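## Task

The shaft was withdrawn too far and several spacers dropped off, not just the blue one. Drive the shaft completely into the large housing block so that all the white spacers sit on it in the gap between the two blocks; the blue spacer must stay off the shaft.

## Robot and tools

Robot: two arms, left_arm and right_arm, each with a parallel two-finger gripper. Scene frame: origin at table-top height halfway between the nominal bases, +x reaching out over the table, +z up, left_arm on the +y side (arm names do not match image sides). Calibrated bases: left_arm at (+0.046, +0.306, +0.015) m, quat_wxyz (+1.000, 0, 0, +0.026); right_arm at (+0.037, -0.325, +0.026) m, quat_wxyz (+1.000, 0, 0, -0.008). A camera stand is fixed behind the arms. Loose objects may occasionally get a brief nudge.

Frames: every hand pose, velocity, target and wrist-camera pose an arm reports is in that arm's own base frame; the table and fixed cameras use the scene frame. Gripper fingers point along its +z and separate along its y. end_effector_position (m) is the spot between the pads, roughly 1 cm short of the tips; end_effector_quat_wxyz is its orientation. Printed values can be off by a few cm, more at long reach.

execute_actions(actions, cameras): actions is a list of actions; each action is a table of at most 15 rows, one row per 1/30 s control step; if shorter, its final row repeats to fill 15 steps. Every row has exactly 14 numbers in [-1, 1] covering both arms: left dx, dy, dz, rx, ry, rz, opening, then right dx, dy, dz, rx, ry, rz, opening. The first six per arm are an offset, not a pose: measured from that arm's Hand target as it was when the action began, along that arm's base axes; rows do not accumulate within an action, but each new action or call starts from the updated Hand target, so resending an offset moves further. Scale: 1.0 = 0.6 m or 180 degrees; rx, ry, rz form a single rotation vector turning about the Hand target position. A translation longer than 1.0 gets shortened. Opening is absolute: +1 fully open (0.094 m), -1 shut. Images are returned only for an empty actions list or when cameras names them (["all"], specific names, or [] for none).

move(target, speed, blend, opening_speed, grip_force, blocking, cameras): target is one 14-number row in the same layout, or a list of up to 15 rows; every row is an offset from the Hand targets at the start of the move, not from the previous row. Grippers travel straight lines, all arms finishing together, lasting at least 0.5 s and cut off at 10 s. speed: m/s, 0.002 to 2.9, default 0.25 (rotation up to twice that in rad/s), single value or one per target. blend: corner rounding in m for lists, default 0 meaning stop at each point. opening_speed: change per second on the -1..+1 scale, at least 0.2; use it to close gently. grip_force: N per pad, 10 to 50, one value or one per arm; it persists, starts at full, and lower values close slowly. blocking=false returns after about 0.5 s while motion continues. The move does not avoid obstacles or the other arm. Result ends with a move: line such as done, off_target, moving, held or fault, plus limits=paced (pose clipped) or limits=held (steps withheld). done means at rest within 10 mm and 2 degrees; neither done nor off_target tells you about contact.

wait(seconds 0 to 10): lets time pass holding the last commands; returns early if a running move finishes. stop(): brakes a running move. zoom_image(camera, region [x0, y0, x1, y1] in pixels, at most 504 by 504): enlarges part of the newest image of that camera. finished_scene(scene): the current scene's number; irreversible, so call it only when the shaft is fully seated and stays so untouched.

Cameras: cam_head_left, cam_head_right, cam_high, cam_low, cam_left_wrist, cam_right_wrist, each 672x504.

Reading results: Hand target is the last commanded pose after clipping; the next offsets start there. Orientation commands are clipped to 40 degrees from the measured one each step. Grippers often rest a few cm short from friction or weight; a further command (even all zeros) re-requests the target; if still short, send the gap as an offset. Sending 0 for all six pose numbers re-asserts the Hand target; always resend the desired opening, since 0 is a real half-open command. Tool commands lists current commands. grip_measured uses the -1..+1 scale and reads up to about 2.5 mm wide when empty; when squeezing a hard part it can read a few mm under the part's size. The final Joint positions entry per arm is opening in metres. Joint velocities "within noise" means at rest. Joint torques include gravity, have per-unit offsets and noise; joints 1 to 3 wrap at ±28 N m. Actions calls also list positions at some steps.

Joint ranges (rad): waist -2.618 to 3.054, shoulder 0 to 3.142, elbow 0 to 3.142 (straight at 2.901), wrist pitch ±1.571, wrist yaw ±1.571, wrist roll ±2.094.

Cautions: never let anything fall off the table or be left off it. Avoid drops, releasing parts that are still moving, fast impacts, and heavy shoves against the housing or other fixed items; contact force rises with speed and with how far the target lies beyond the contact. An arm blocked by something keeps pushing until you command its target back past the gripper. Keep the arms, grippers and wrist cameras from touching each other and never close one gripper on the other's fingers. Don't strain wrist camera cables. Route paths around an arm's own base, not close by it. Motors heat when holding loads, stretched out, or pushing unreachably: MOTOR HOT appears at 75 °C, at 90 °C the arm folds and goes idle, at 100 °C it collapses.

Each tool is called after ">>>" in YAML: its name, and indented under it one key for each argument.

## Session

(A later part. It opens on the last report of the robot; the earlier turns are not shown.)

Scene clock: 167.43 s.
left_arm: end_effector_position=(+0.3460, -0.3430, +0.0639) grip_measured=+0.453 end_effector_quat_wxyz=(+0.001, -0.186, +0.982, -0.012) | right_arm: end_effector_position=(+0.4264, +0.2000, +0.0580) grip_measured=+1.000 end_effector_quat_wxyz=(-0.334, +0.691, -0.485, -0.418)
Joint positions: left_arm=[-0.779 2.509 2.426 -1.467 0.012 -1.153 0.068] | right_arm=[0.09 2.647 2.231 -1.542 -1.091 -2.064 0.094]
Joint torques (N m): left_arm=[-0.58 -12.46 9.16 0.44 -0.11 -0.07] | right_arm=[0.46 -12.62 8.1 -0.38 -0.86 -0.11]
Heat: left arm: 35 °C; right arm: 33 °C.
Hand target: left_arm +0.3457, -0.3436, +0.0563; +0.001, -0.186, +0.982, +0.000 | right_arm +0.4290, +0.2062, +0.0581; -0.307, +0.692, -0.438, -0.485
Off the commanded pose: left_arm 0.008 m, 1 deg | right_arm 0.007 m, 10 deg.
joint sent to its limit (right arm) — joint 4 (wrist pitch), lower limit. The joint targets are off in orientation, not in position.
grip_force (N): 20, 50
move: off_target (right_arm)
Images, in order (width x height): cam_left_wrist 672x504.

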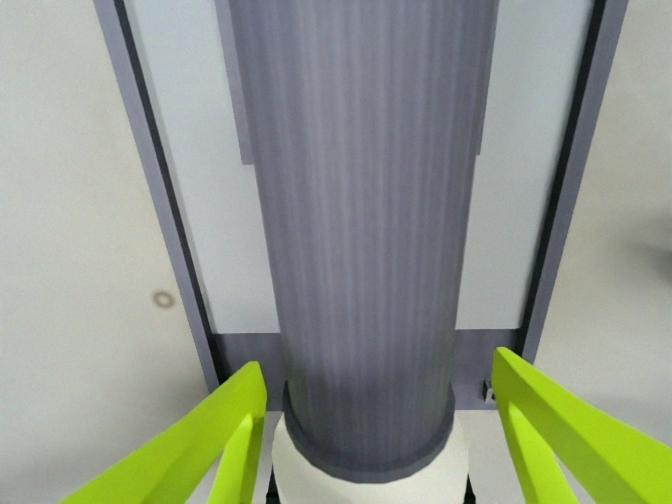

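>>> move:
  target: [-0.0018,0.0060,-0.045,0,0,0,0.45,0,0,0,0,0,0,1]
  speed: 0.05
  cameras: ["cam_left_wrist","cam_right_wrist"]

>>> zoom_image:
  camera: "cam_left_wrist"
  region: [200, 330, 560, 504]

>>> zoom_image:
  camera: "cam_right_wrist"
  region: [180, 0, 440, 260]

Scene clock: 170.60 s.
left_arm: end_effector_position=(+0.3431, -0.3399, +0.0318) grip_measured=+0.453 end_effector_quat_wxyz=(-0.007, -0.186, +0.983, +0.000) | right_arm: end_effector_position=(+0.4264, +0.2000, +0.0580) grip_measured=+1.000 end_effector_quat_wxyz=(-0.334, +0.691, -0.485, -0.418)
Joint positions: left_arm=[-0.779 2.509 2.298 -1.368 0.011 -1.153 0.068] | right_arm=[0.09 2.647 2.231 -1.542 -1.091 -2.064 0.094]
Joint torques (N m): left_arm=[-0.23 -15.65 4.96 0.73 -0.11 -0.04] | right_arm=[0.47 -12.6 8.12 -0.39 -0.86 -0.11]
Heat: left arm: 35 °C; right arm: 33 °C.
Hand target: left_arm +0.3446, -0.3400, +0.0293; +0.001, -0.186, +0.982, +0.000 | right_arm +0.4290, +0.2062, +0.0581; -0.307, +0.692, -0.438, -0.485
Off the commanded pose: left_arm 0.003 m, 1 deg | right_arm 0.007 m, 10 deg.
joint sent to its limit (right arm) — joint 4 (wrist pitch), lower limit. The joint targets are off in orientation, not in position.
grip_force (N): 20, 50
move: off_target (right_arm)
Images, in order (width x height): cam_left_wrist 672x504, cam_right_wrist 672x504.

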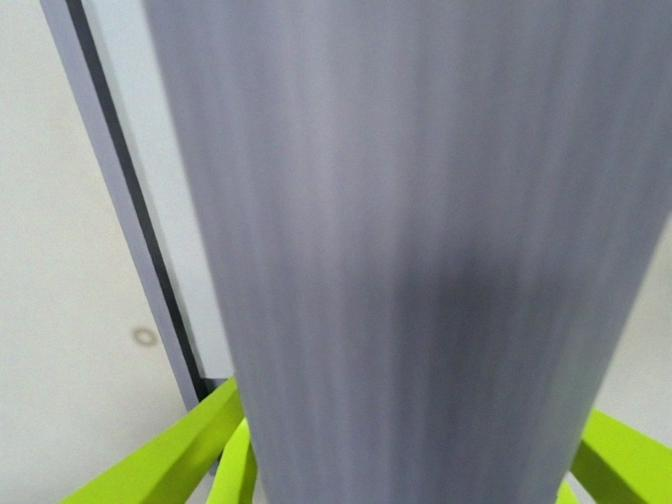

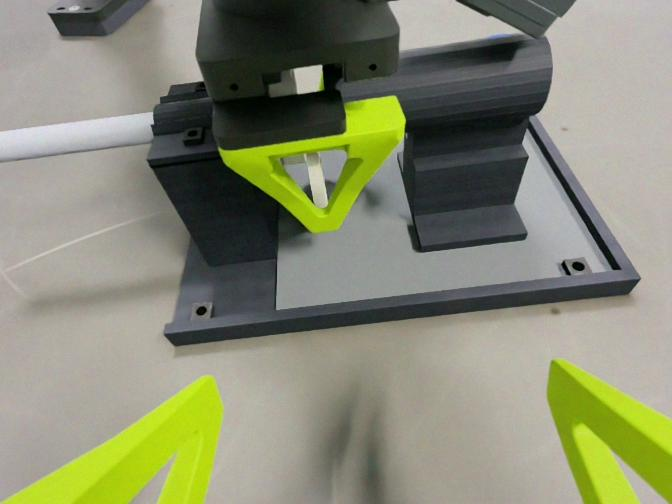

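Scaled by 1.400 from the camera's 672x504 image, which has a finer 960x720 frame.

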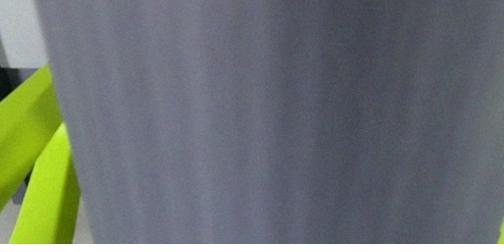

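Scaled by 1.938 from the camera's 672x504 image, which has a finer 960x720 frame.

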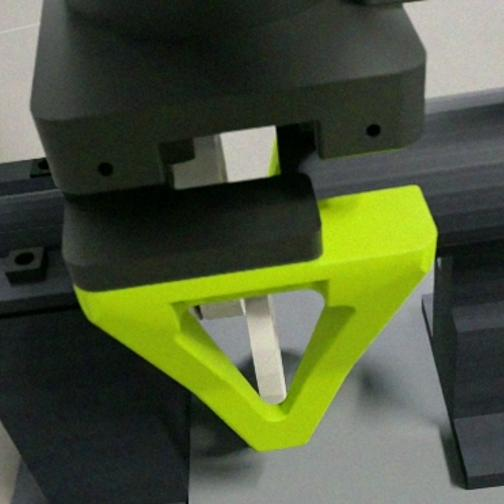

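>>> zoom_image:
  camera: "cam_right_wrist"
  region: [130, 100, 330, 300]

>>> zoom_image:
  camera: "cam_right_wrist"
  region: [380, 60, 580, 260]

Scaled by 2.520 from the camera's 672x504 image, which has a finer 960x720 frame.

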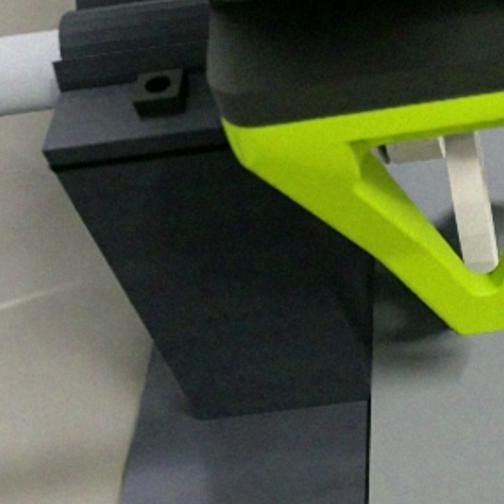

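Scaled by 2.520 from the camera's 672x504 image, which has a finer 960x720 frame.

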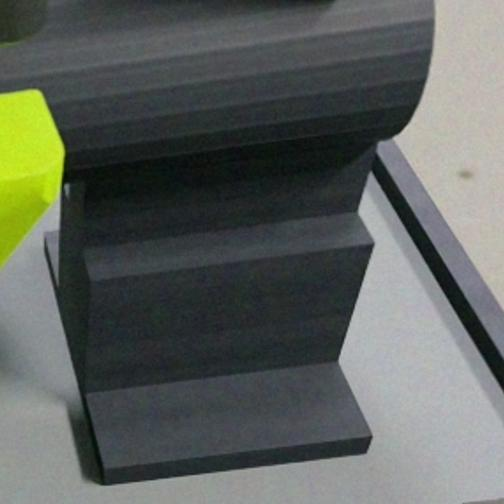

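>>> zoom_image:
  camera: "cam_right_wrist"
  region: [400, 0, 620, 160]

>>> wait:
  seconds: 0.1
  cameras: ["cam_high","cam_low","cam_head_left"]

>>> zoom_image:
  camera: "cam_high"
  region: [260, 160, 400, 360]

>>> zoom_image:
  camera: "cam_low"
  region: [270, 200, 390, 290]

Scaled by 2.291 from the camera's 672x504 image, which has a finer 960x720 frame.

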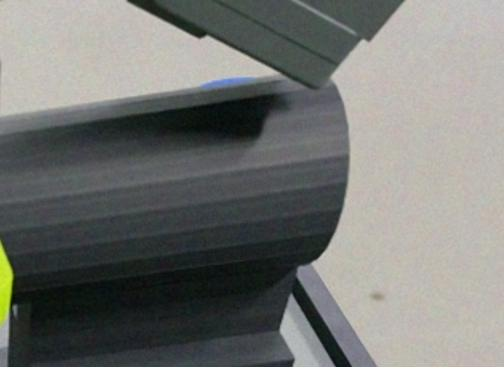

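Scene clock: 176.07 s.
left_arm: end_effector_position=(+0.3431, -0.3399, +0.0318) grip_measured=+0.453 end_effector_quat_wxyz=(-0.007, -0.186, +0.983, +0.000) | right_arm: end_effector_position=(+0.4264, +0.2000, +0.0580) grip_measured=+1.000 end_effector_quat_wxyz=(-0.334, +0.691, -0.485, -0.418)
Joint positions: left_arm=[-0.779 2.509 2.298 -1.368 0.011 -1.153 0.068] | right_arm=[0.09 2.647 2.231 -1.542 -1.091 -2.064 0.094]
Joint torques (N m): left_arm=[-0.24 -15.65 4.97 0.73 -0.1 -0.04] | right_arm=[0.47 -12.62 8.1 -0.38 -0.87 -0.11]
Heat: left arm: 35 °C; right arm: 34 °C.
Hand target: left_arm +0.3446, -0.3400, +0.0293; +0.001, -0.186, +0.982, +0.000 | right_arm +0.4290, +0.2062, +0.0581; -0.307, +0.692, -0.438, -0.485
Tool commands: left_gripper/opening=+0.45 right_gripper/opening=+1.0
Off the commanded pose: left_arm 0.003 m, 1 deg | right_arm 0.007 m, 10 deg.
grip_force (N): 20, 50
wait: 0.10 s; at rest from the start
Images, in order (width x height): cam_head_left 672x504, cam_high 672x504, cam_low 672x504.

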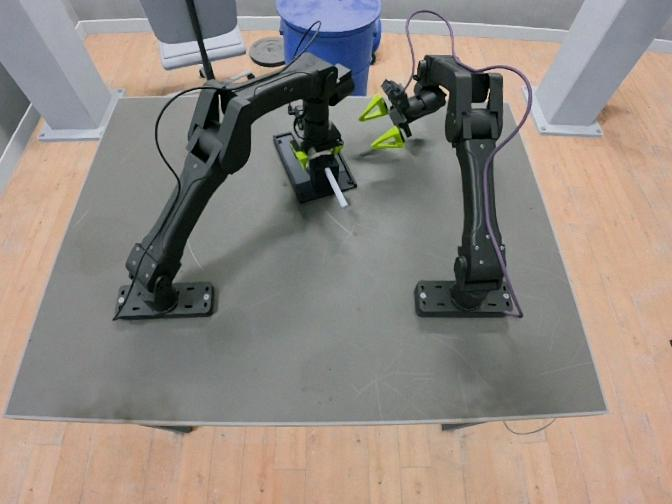

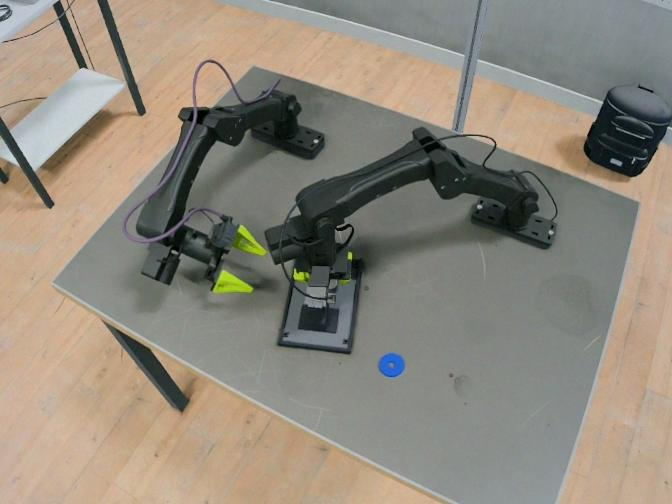

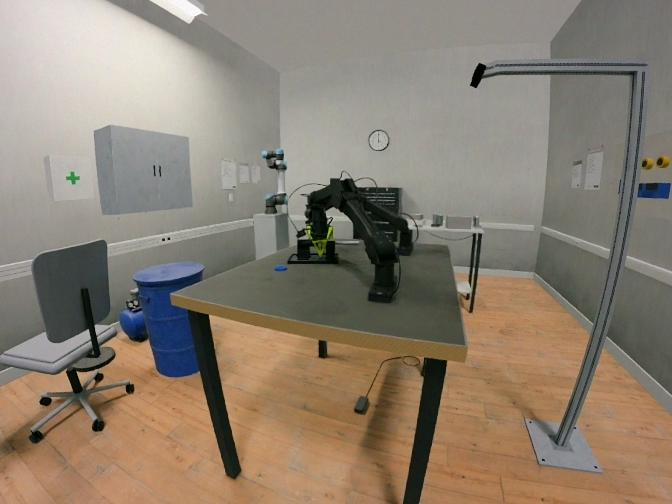

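Scaled by 2.520 from the camera's 672x504 image, which has a finer 960x720 frame.

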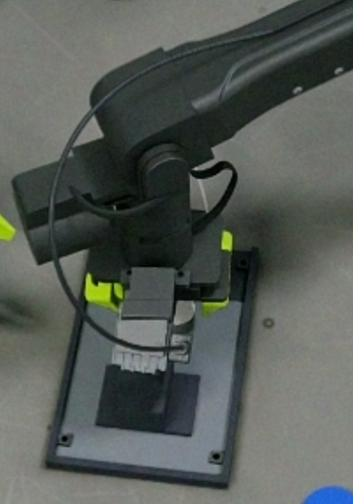

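Scaled by 4.200 from the camera's 672x504 image, which has a finer 960x720 frame.

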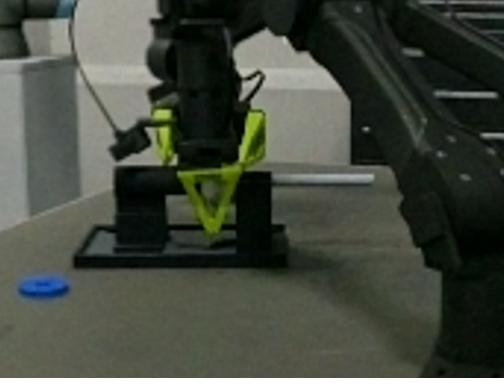

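>>> move:
  target: [-0.0035, -0.0012, -0.0085, 0, 0, 0, 0.45, 0, 0, 0, 0, 0, 0, 1]
  speed: 0.05
  grip_force: [20, 50]
  cameras: ["cam_left_wrist", "cam_right_wrist", "cam_low"]

Scene clock: 180.83 s.
left_arm: end_effector_position=(+0.3433, -0.3401, +0.0311) grip_measured=+0.453 end_effector_quat_wxyz=(-0.005, -0.186, +0.983, -0.003) | right_arm: end_effector_position=(+0.4264, +0.2000, +0.0580) grip_measured=+1.000 end_effector_quat_wxyz=(-0.334, +0.691, -0.485, -0.418)
Joint positions: left_arm=[-0.779 2.498 2.277 -1.349 0.011 -1.153 0.068] | right_arm=[0.09 2.647 2.231 -1.542 -1.091 -2.064 0.094]
Joint torques (N m): left_arm=[-0.61 -15.24 4.14 0.79 -0.1 -0.08] | right_arm=[0.47 -12.62 8.1 -0.39 -0.87 -0.11]
Motor temperatures (°C): left_arm=[25 36 35 32 24 24 28] | right_arm=[25 34 32 30 26 25 24]
Heat: left arm: 36 °C; right arm: 34 °C.
Hand target: left_arm +0.3424, -0.3407, +0.0242; +0.001, -0.186, +0.982, +0.000 | right_arm +0.4290, +0.2062, +0.0581; -0.307, +0.692, -0.438, -0.485
Off the commanded pose: left_arm 0.007 m, 1 deg | right_arm 0.007 m, 10 deg.
joint sent to its limit (right arm) — joint 4 (wrist pitch), lower limit. The joint targets are off in orientation, not in position.
grip_force (N): 20, 50
move: off_target (right_arm)
Images, in order (width x height): cam_low 672x504, cam_left_wrist 672x504, cam_right_wrist 672x504.

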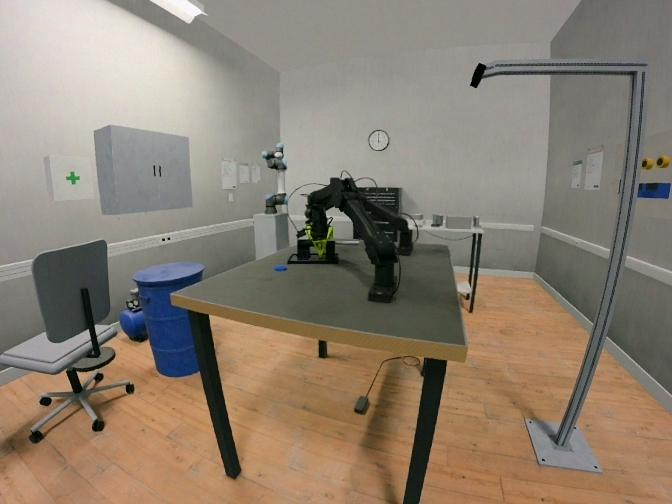

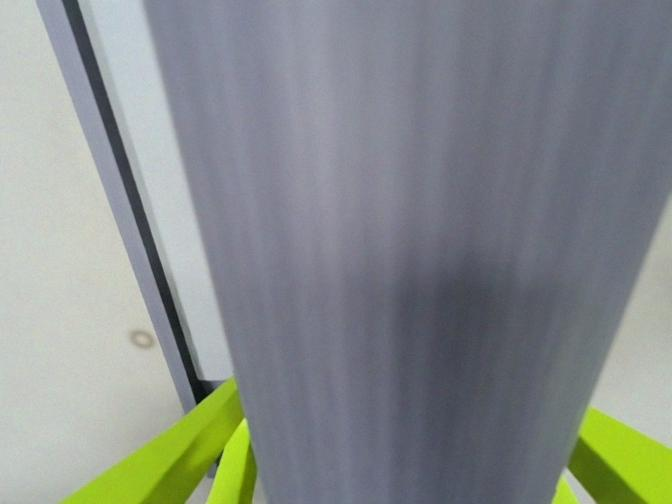

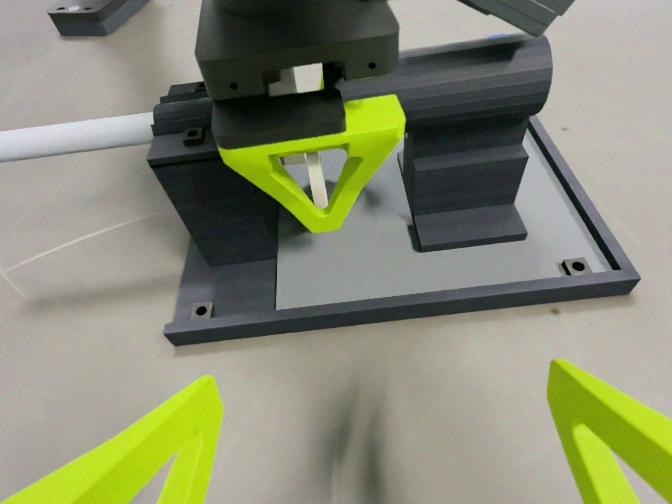

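>>> zoom_image:
  camera: "cam_right_wrist"
  region: [190, 60, 450, 255]

>>> zoom_image:
  camera: "cam_low"
  region: [270, 200, 390, 290]

Scaled by 1.938 from the camera's 672x504 image, which has a finer 960x720 frame.

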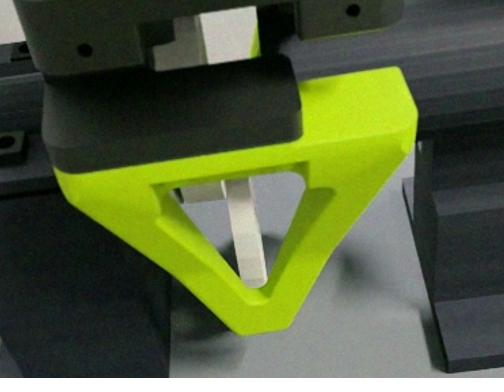

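Scaled by 4.200 from the camera's 672x504 image, which has a finer 960x720 frame.

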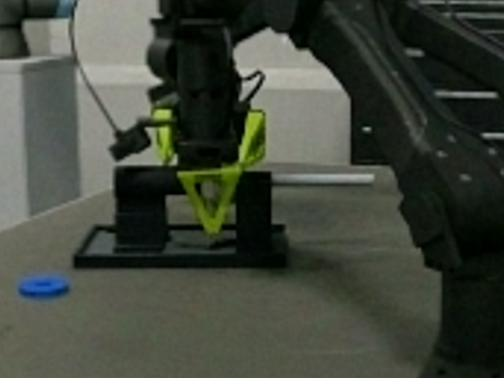

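>>> move:
  target: [-0.003, -0.0012, -0.007, 0, 0, 0, 0.45, 0, 0, 0, 0, 0, 0, 1]
  speed: 0.05
  cameras: ["cam_right_wrist", "cam_low"]

>>> zoom_image:
  camera: "cam_right_wrist"
  region: [190, 60, 450, 255]

>>> zoom_image:
  camera: "cam_low"
  region: [270, 200, 390, 290]

Scene clock: 184.70 s.
left_arm: end_effector_position=(+0.3437, -0.3407, +0.0309) grip_measured=+0.453 end_effector_quat_wxyz=(-0.002, -0.187, +0.982, -0.007) | right_arm: end_effector_position=(+0.4264, +0.2000, +0.0580) grip_measured=+1.000 end_effector_quat_wxyz=(-0.334, +0.691, -0.485, -0.418)
Joint positions: left_arm=[-0.779 2.487 2.254 -1.328 0.011 -1.155 0.068] | right_arm=[0.09 2.647 2.231 -1.542 -1.091 -2.064 0.094]
Joint torques (N m): left_arm=[-0.9 -14.56 3.86 0.82 -0.1 -0.08] | right_arm=[0.46 -12.6 8.12 -0.39 -0.87 -0.11]
Heat: left arm: 35 °C; right arm: 34 °C.
Hand target: left_arm +0.3407, -0.3414, +0.0200; +0.000, -0.187, +0.982, +0.000 | right_arm +0.4290, +0.2062, +0.0581; -0.307, +0.692, -0.438, -0.485
Off the commanded pose: left_arm 0.011 m, 1 deg | right_arm 0.007 m, 10 deg.
joint sent to its limit (right arm) — joint 4 (wrist pitch), lower limit. The joint targets are off in orientation, not in position.
grip_force (N): 20, 50
move: off_target (left_arm, right_arm)
Images, in order (width x height): cam_low 672x504, cam_right_wrist 672x504.

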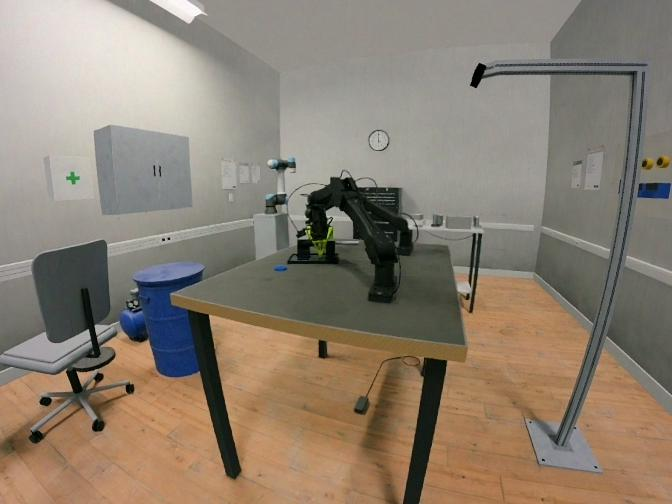

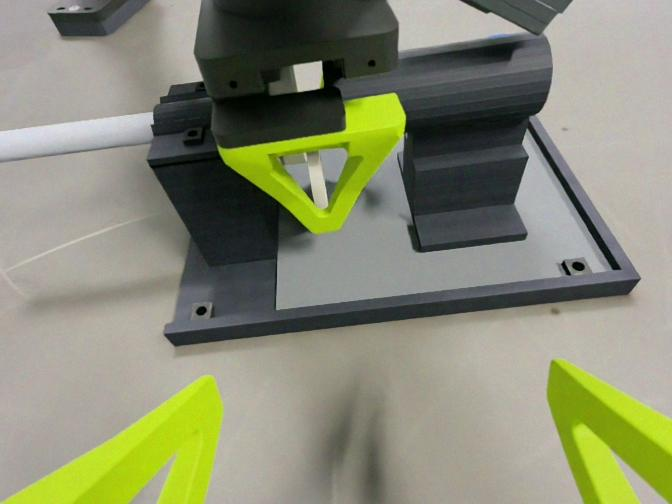

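Scaled by 1.938 from the camera's 672x504 image, which has a finer 960x720 frame.

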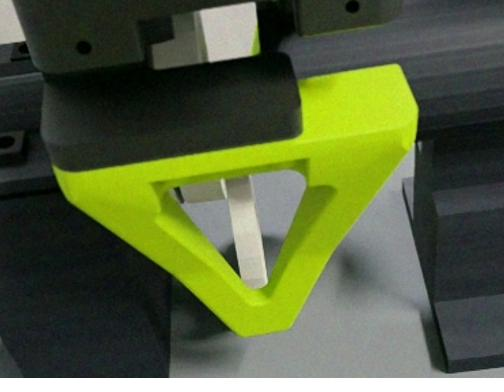

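Scaled by 4.200 from the camera's 672x504 image, which has a finer 960x720 frame.

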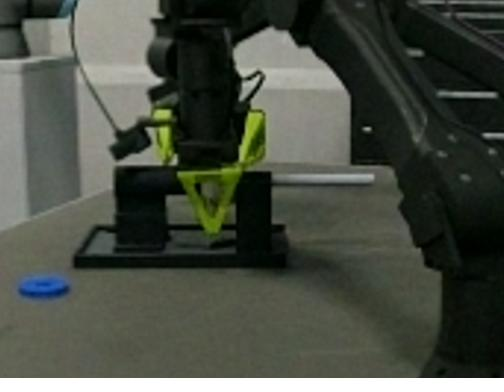

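>>> zoom_image:
  camera: "cam_right_wrist"
  region: [240, 40, 380, 145]

>>> zoom_image:
  camera: "cam_low"
  region: [290, 215, 360, 268]

Scaled by 3.600 from the camera's 672x504 image, which has a finer 960x720 frame.

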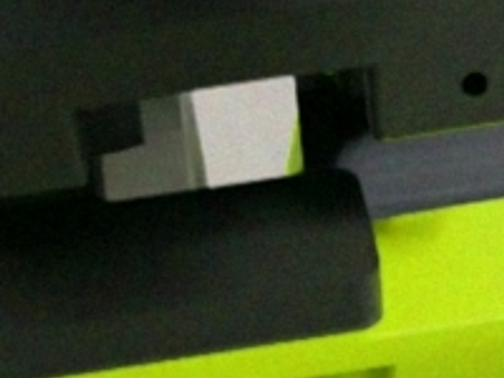

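Scaled by 7.200 from the camera's 672x504 image, which has a finer 960x720 frame.

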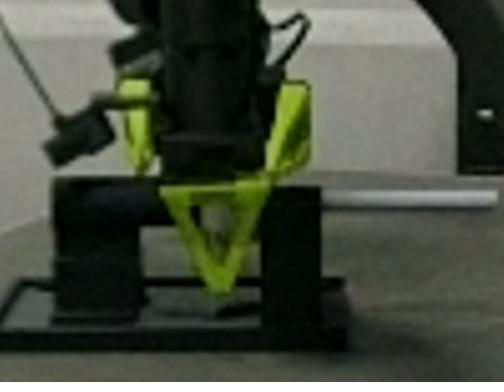

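>>> move:
  target: [0, 0, 0.009, 0, 0, 0, 0.12, 0, 0, 0, 0, 0, 0, 1]
  speed: 0.05
  opening_speed: 0.25
  cameras: ["cam_left_wrist", "cam_right_wrist"]

>>> zoom_image:
  camera: "cam_right_wrist"
  region: [190, 60, 450, 255]

Scene clock: 194.17 s.
left_arm: end_effector_position=(+0.3431, -0.3393, +0.0308) grip_measured=+0.124 end_effector_quat_wxyz=(-0.001, -0.187, +0.982, -0.003) | right_arm: end_effector_position=(+0.4264, +0.2000, +0.0580) grip_measured=+1.000 end_effector_quat_wxyz=(-0.334, +0.691, -0.485, -0.418)
Joint positions: left_arm=[-0.78 2.487 2.254 -1.334 0.005 -1.157 0.053] | right_arm=[0.09 2.647 2.231 -1.542 -1.091 -2.064 0.094]
Joint torques (N m): left_arm=[-0.8 -14.64 5.55 0.67 -0.04 -0.06] | right_arm=[0.46 -12.6 8.1 -0.38 -0.87 -0.11]
Heat: left arm: 35 °C; right arm: 35 °C.
Hand target: left_arm +0.3407, -0.3414, +0.0254; +0.000, -0.187, +0.982, +0.000 | right_arm +0.4290, +0.2062, +0.0581; -0.307, +0.692, -0.438, -0.485
Off the commanded pose: left_arm 0.006 m, 0 deg | right_arm 0.007 m, 10 deg.
joint sent to its limit (right arm) — joint 4 (wrist pitch), lower limit. The joint targets are off in orientation, not in position.
grip_force (N): 20, 50
move: off_target (right_arm)
Images, in order (width x height): cam_left_wrist 672x504, cam_right_wrist 672x504.

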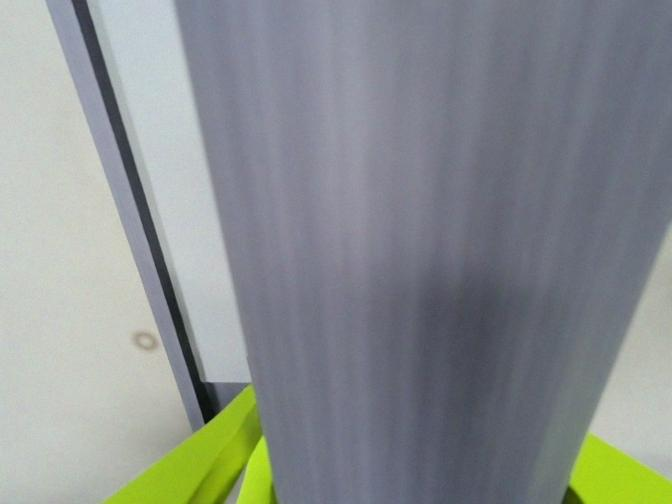

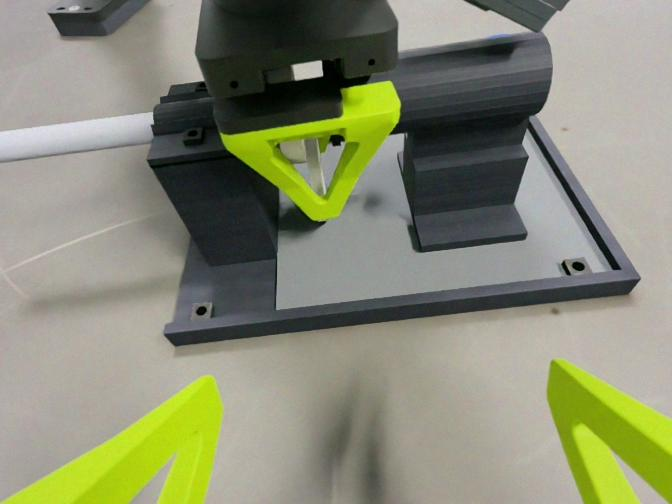

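Scaled by 1.938 from the camera's 672x504 image, which has a finer 960x720 frame.

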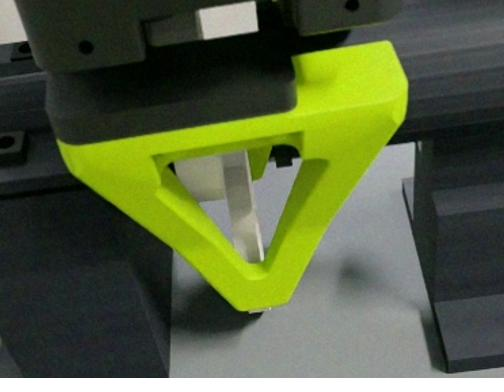

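>>> move:
  target: [0, 0, 0, 0, 0, 0, 0.0, 0, 0, 0, 0, 0, 0, 1]
  speed: 0.05
  opening_speed: 0.25
  cameras: ["cam_left_wrist", "cam_right_wrist"]

>>> zoom_image:
  camera: "cam_right_wrist"
  region: [190, 60, 450, 255]

Scene clock: 195.53 s.
left_arm: end_effector_position=(+0.3430, -0.3383, +0.0310) grip_measured=+0.066 end_effector_quat_wxyz=(+0.000, -0.187, +0.982, -0.001) | right_arm: end_effector_position=(+0.4264, +0.2000, +0.0580) grip_measured=+1.000 end_effector_quat_wxyz=(-0.334, +0.691, -0.485, -0.418)
Joint positions: left_arm=[-0.78 2.486 2.254 -1.337 0.001 -1.157 0.05] | right_arm=[0.09 2.647 2.231 -1.542 -1.091 -2.064 0.094]
Joint torques (N m): left_arm=[-0.8 -14.61 5.55 0.71 -0.02 -0.07] | right_arm=[0.46 -12.6 8.1 -0.39 -0.87 -0.11]
Heat: left arm: 35 °C; right arm: 35 °C.
Hand target: left_arm +0.3407, -0.3414, +0.0254; +0.001, -0.187, +0.982, +0.000 | right_arm +0.4290, +0.2062, +0.0581; -0.307, +0.692, -0.438, -0.485
Off the commanded pose: left_arm 0.007 m, 0 deg | right_arm 0.007 m, 10 deg.
joint sent to its limit (right arm) — joint 4 (wrist pitch), lower limit. The joint targets are off in orientation, not in position.
grip_force (N): 20, 50
move: off_target (right_arm)
Images, in order (width x height): cam_left_wrist 672x504, cam_right_wrist 672x504.

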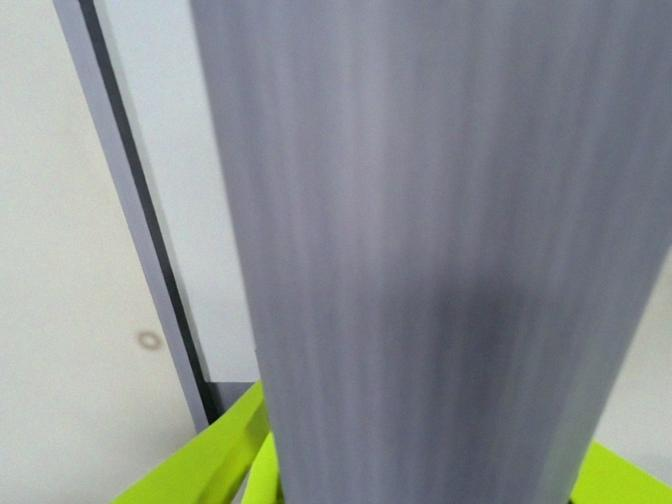

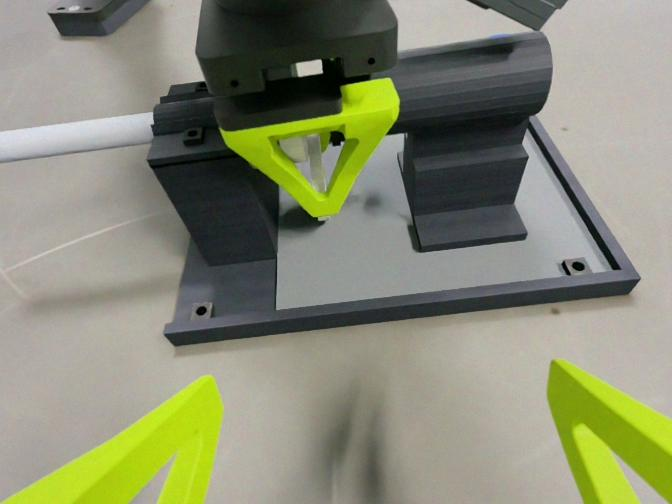

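Scaled by 1.938 from the camera's 672x504 image, which has a finer 960x720 frame.

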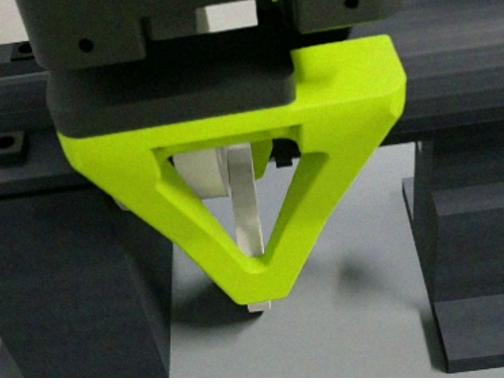

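>>> zoom_image:
  camera: "cam_right_wrist"
  region: [200, 110, 320, 230]

>>> zoom_image:
  camera: "cam_left_wrist"
  region: [100, 354, 300, 504]

>>> zoom_image:
  camera: "cam_left_wrist"
  region: [472, 354, 672, 504]

Scaled by 4.200 from the camera's 672x504 image, which has a finer 960x720 frame.

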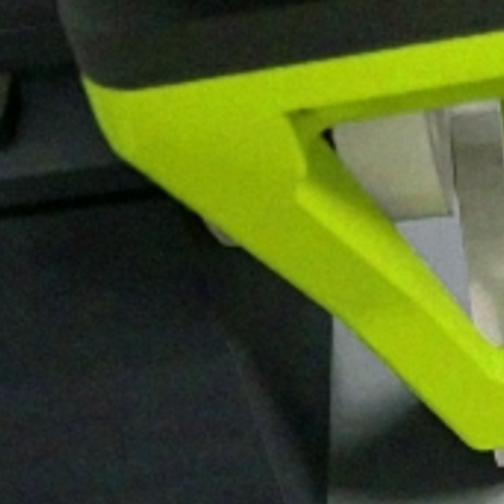

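Scaled by 2.520 from the camera's 672x504 image, which has a finer 960x720 frame.

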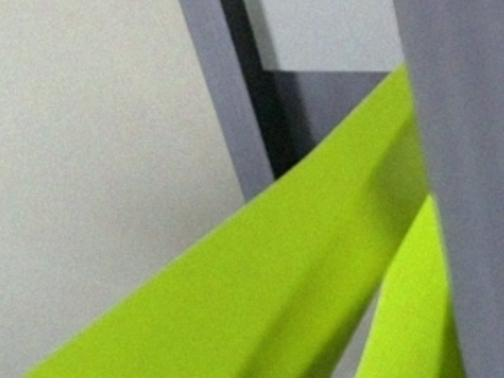

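Scaled by 2.520 from the camera's 672x504 image, which has a finer 960x720 frame.

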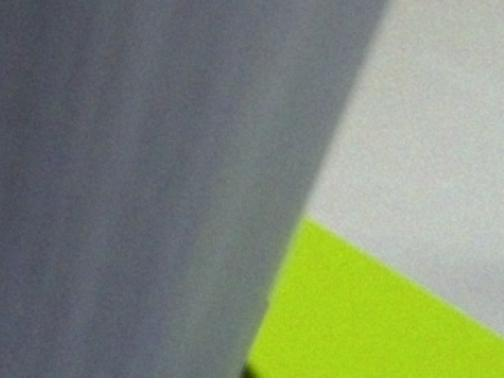

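>>> move:
  target:
    - [0, 0, 0.009, 0, 0, 0, 0.5, 0, 0, 0, 0, 0, 0, 1]
    - [0, 0, 0.25, 0, 0, 0, 0.5, 0, 0, 0, 0, 0, 0, 1]
  speed: 0.12
  cameras: ["cam_left_wrist", "cam_right_wrist", "cam_high"]

Scene clock: 216.33 s.
left_arm: end_effector_position=(+0.3431, -0.3410, +0.1566) grip_measured=+0.497 end_effector_quat_wxyz=(+0.049, -0.185, +0.979, -0.073) | right_arm: end_effector_position=(+0.4264, +0.2000, +0.0580) grip_measured=+1.000 end_effector_quat_wxyz=(-0.334, +0.691, -0.485, -0.418)
Joint positions: left_arm=[-0.784 2.366 2.533 -1.562 0.002 -1.158 0.07] | right_arm=[0.09 2.647 2.231 -1.542 -1.091 -2.064 0.094]
Joint torques (N m): left_arm=[-0.5 -16.8 8.25 0.73 -0.03 -0.06] | right_arm=[0.47 -12.62 8.12 -0.38 -0.87 -0.11]
Heat: left arm: 36 °C; right arm: 35 °C.
Hand target: left_arm +0.3408, -0.3413, +0.1754; +0.001, -0.187, +0.982, +0.000 | right_arm +0.4290, +0.2062, +0.0581; -0.307, +0.692, -0.438, -0.485
Off the commanded pose: left_arm 0.019 m, 10 deg | right_arm 0.007 m, 10 deg.
joint sent to its limit (left arm) — joint 4 (wrist pitch), lower limit. The joint targets are off in orientation, not in position.
joint sent to its limit (right arm) — joint 4 (wrist pitch), lower limit. The joint targets are off in orientation, not in position.
grip_force (N): 20, 50
move: off_target (left_arm, right_arm)
Images, in order (width x height): cam_high 672x504, cam_left_wrist 672x504, cam_right_wrist 672x504.

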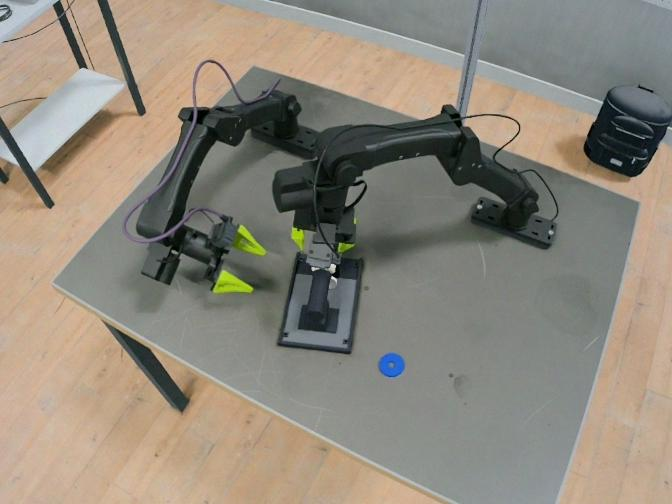

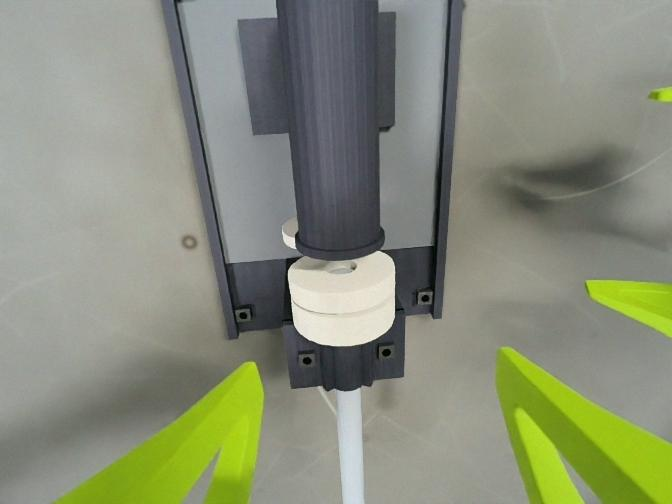

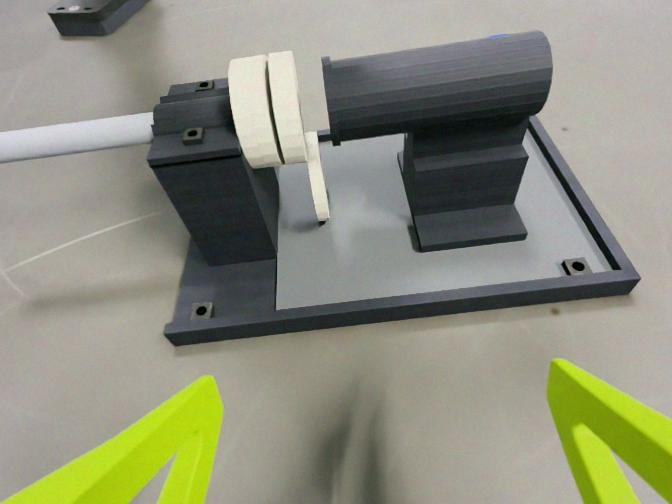

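>>> zoom_image:
  camera: "cam_right_wrist"
  region: [190, 30, 370, 240]

>>> zoom_image:
  camera: "cam_left_wrist"
  region: [260, 190, 430, 400]

Scaled by 2.400 from the camera's 672x504 image, which has a finer 960x720 frame.

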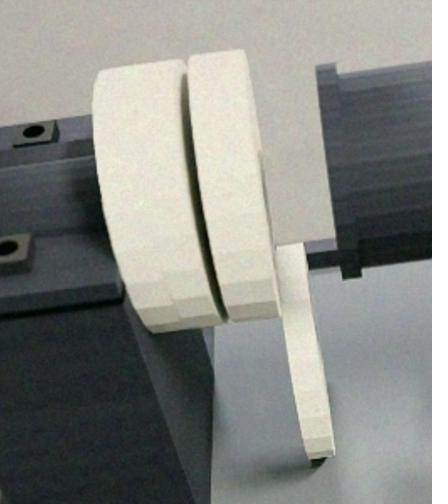

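Scaled by 2.400 from the camera's 672x504 image, which has a finer 960x720 frame.

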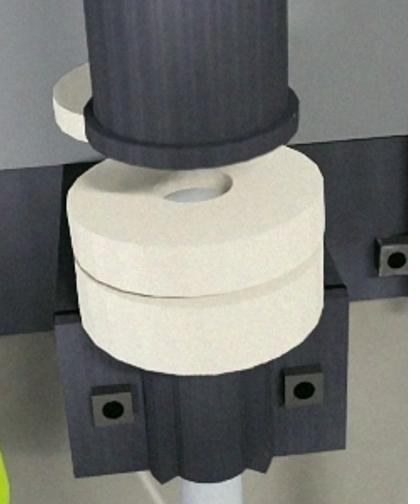

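>>> move:
  target: [-0.2467, -0.112, -0.06, 0, 0, 0, 0.5, 0, 0, 0, 0, 0, 0, 1]
  speed: 0.15
  cameras: ["cam_left_wrist", "cam_right_wrist", "cam_high", "cam_low"]

Scene clock: 222.97 s.
left_arm: end_effector_position=(+0.1925, -0.4148, +0.1268) grip_measured=+0.497 end_effector_quat_wxyz=(+0.004, -0.180, +0.983, -0.022) | right_arm: end_effector_position=(+0.4264, +0.2000, +0.0580) grip_measured=+1.000 end_effector_quat_wxyz=(-0.334, +0.691, -0.485, -0.418)
Joint positions: left_arm=[-1.138 2.34 2.377 -1.563 0.002 -1.501 0.07] | right_arm=[0.09 2.647 2.231 -1.542 -1.091 -2.064 0.094]
Joint torques (N m): left_arm=[0.39 -17.2 5.53 0.49 -0.03 -0.07] | right_arm=[0.47 -12.62 8.12 -0.39 -0.86 -0.11]
Heat: left arm: 37 °C; right arm: 36 °C.
Hand target: left_arm +0.1927, -0.4085, +0.1394; +0.001, -0.187, +0.982, +0.000 | right_arm +0.4290, +0.2062, +0.0581; -0.307, +0.692, -0.438, -0.485
Off the commanded pose: left_arm 0.014 m, 3 deg | right_arm 0.007 m, 10 deg.
joint sent to its limit (left arm) — joint 4 (wrist pitch), lower limit. The joint targets are off in orientation, not in position.
joint sent to its limit (right arm) — joint 4 (wrist pitch), lower limit. The joint targets are off in orientation, not in position.
grip_force (N): 20, 50
move: off_target (left_arm, right_arm)
Images, in order (width x height): cam_high 672x504, cam_low 672x504, cam_left_wrist 672x504, cam_right_wrist 672x504.

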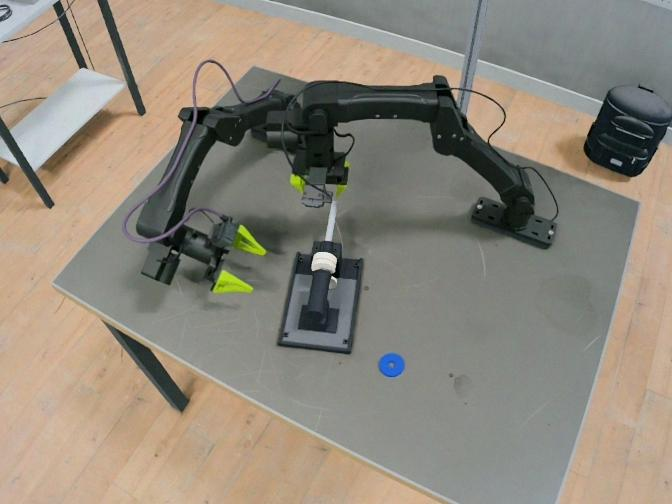

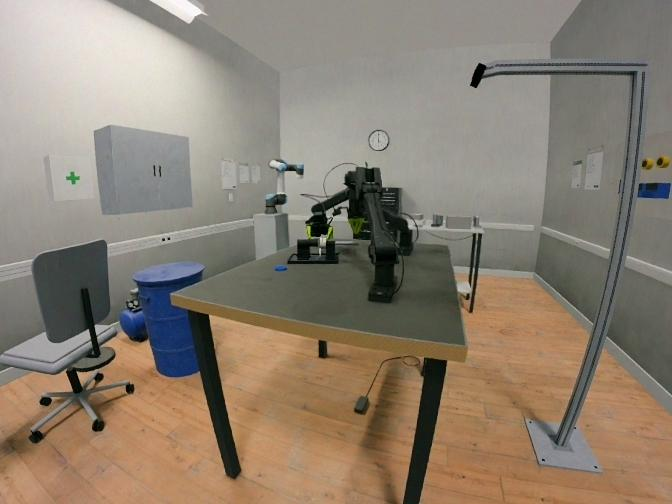

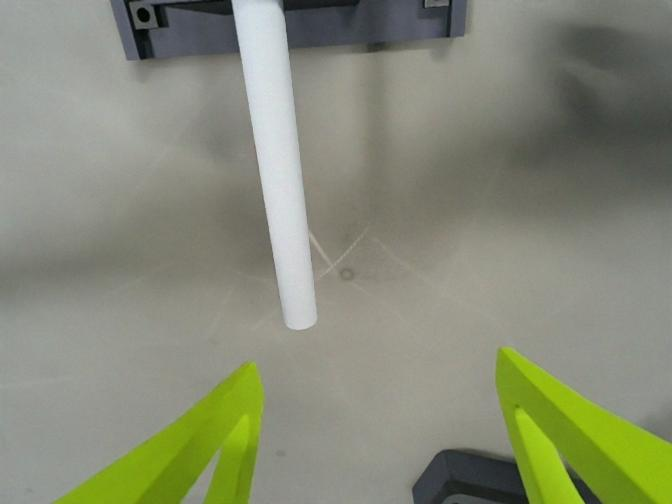

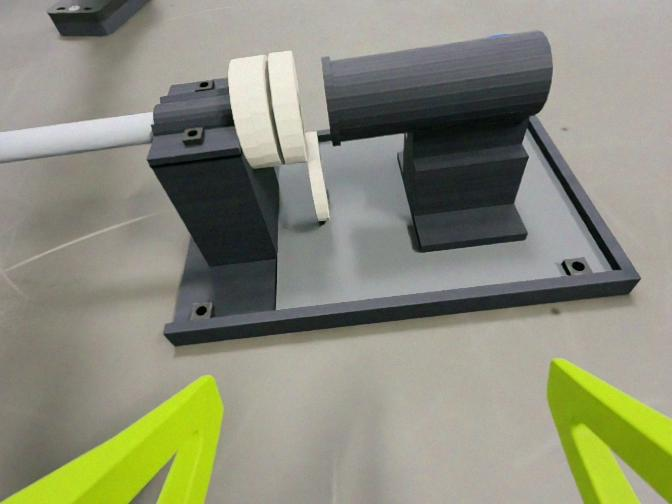

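>>> zoom_image:
  camera: "cam_high"
  region: [270, 180, 380, 360]

>>> zoom_image:
  camera: "cam_low"
  region: [280, 220, 370, 280]

Scaled by 2.800 from the camera's 672x504 image, which has a finer 960x720 frame.

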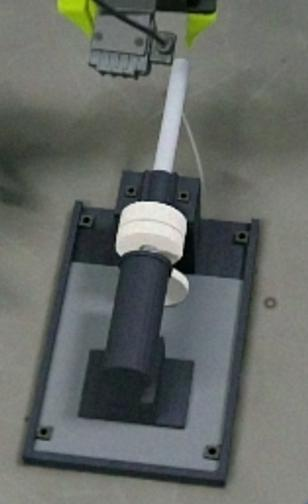

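Scaled by 5.600 from the camera's 672x504 image, which has a finer 960x720 frame.

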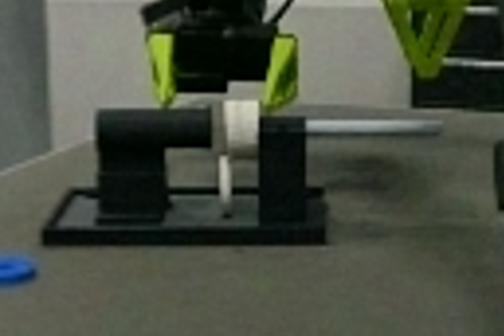

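>>> move:
  target: [0, 0, 0, 0, 0, 0, 0.5, -0.0523, 0.0615, -0.0635, 0, 0, 0, -0.49]
  speed: 0.12
  cameras: ["cam_right_wrist", "cam_high"]

Scene clock: 231.57 s.
left_arm: end_effector_position=(+0.1925, -0.4148, +0.1268) grip_measured=+0.497 end_effector_quat_wxyz=(+0.004, -0.181, +0.983, -0.022) | right_arm: end_effector_position=(+0.3981, +0.2396, +0.0275) grip_measured=-0.488 end_effector_quat_wxyz=(-0.299, +0.701, -0.461, -0.456)
Joint positions: left_arm=[-1.138 2.34 2.377 -1.563 0.002 -1.501 0.07] | right_arm=[0.186 2.71 2.207 -1.529 -1.1 -2.077 0.024]
Joint torques (N m): left_arm=[0.39 -17.18 5.52 0.48 -0.04 -0.07] | right_arm=[0.06 -12.93 4.97 -0.24 -0.85 -0.11]
Heat: left arm: 38 °C; right arm: 36 °C.
Hand target: left_arm +0.1927, -0.4085, +0.1394; +0.001, -0.187, +0.982, +0.000 | right_arm +0.3976, +0.2430, +0.0200; -0.307, +0.692, -0.438, -0.485
Off the commanded pose: left_arm 0.014 m, 3 deg | right_arm 0.008 m, 4 deg.
joint sent to its limit (left arm) — joint 4 (wrist pitch), lower limit. The joint targets are off in orientation, not in position.
joint sent to its limit (right arm) — joint 6 (wrist roll), lower limit. The joint targets are off in orientation, not in position.
grip_force (N): 20, 50
move: off_target (left_arm, right_arm)
Images, in order (width x height): cam_high 672x504, cam_right_wrist 672x504.

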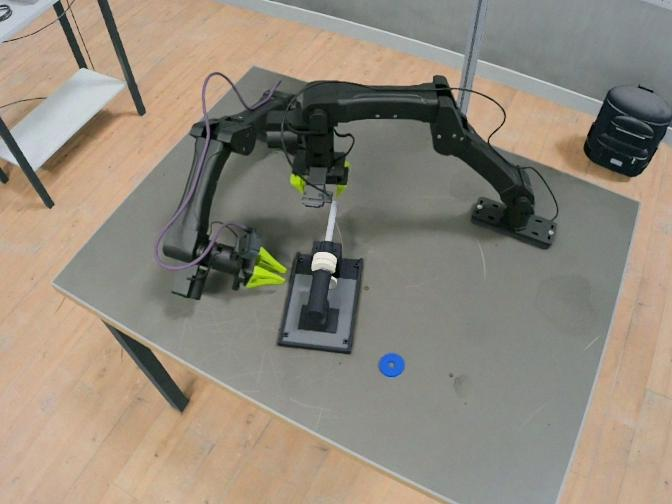

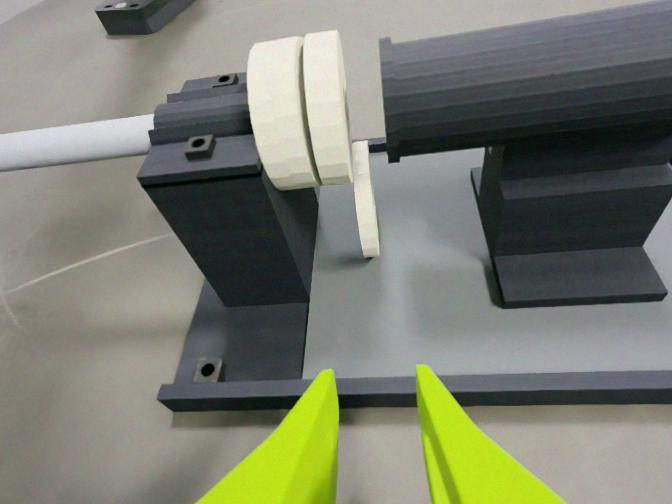

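>>> zoom_image:
  camera: "cam_right_wrist"
  region: [240, 20, 430, 270]

>>> zoom_image:
  camera: "cam_right_wrist"
  region: [300, 350, 460, 450]

Scaled by 2.016 from the camera's 672x504 image, which has a finer 960x720 frame.

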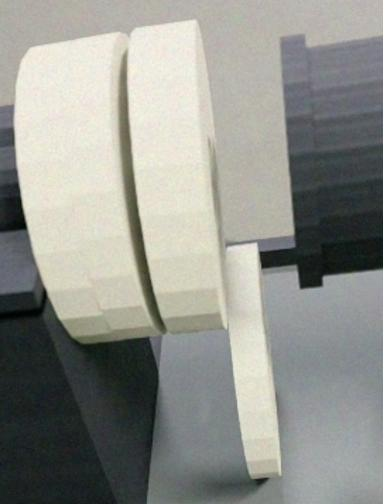

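Scaled by 3.150 from the camera's 672x504 image, which has a finer 960x720 frame.

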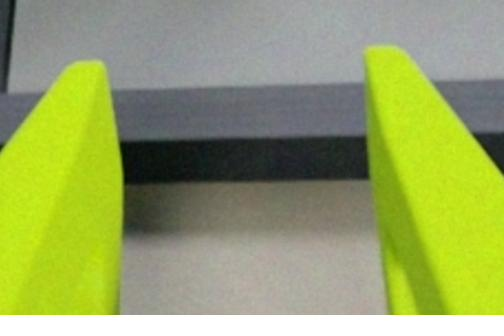

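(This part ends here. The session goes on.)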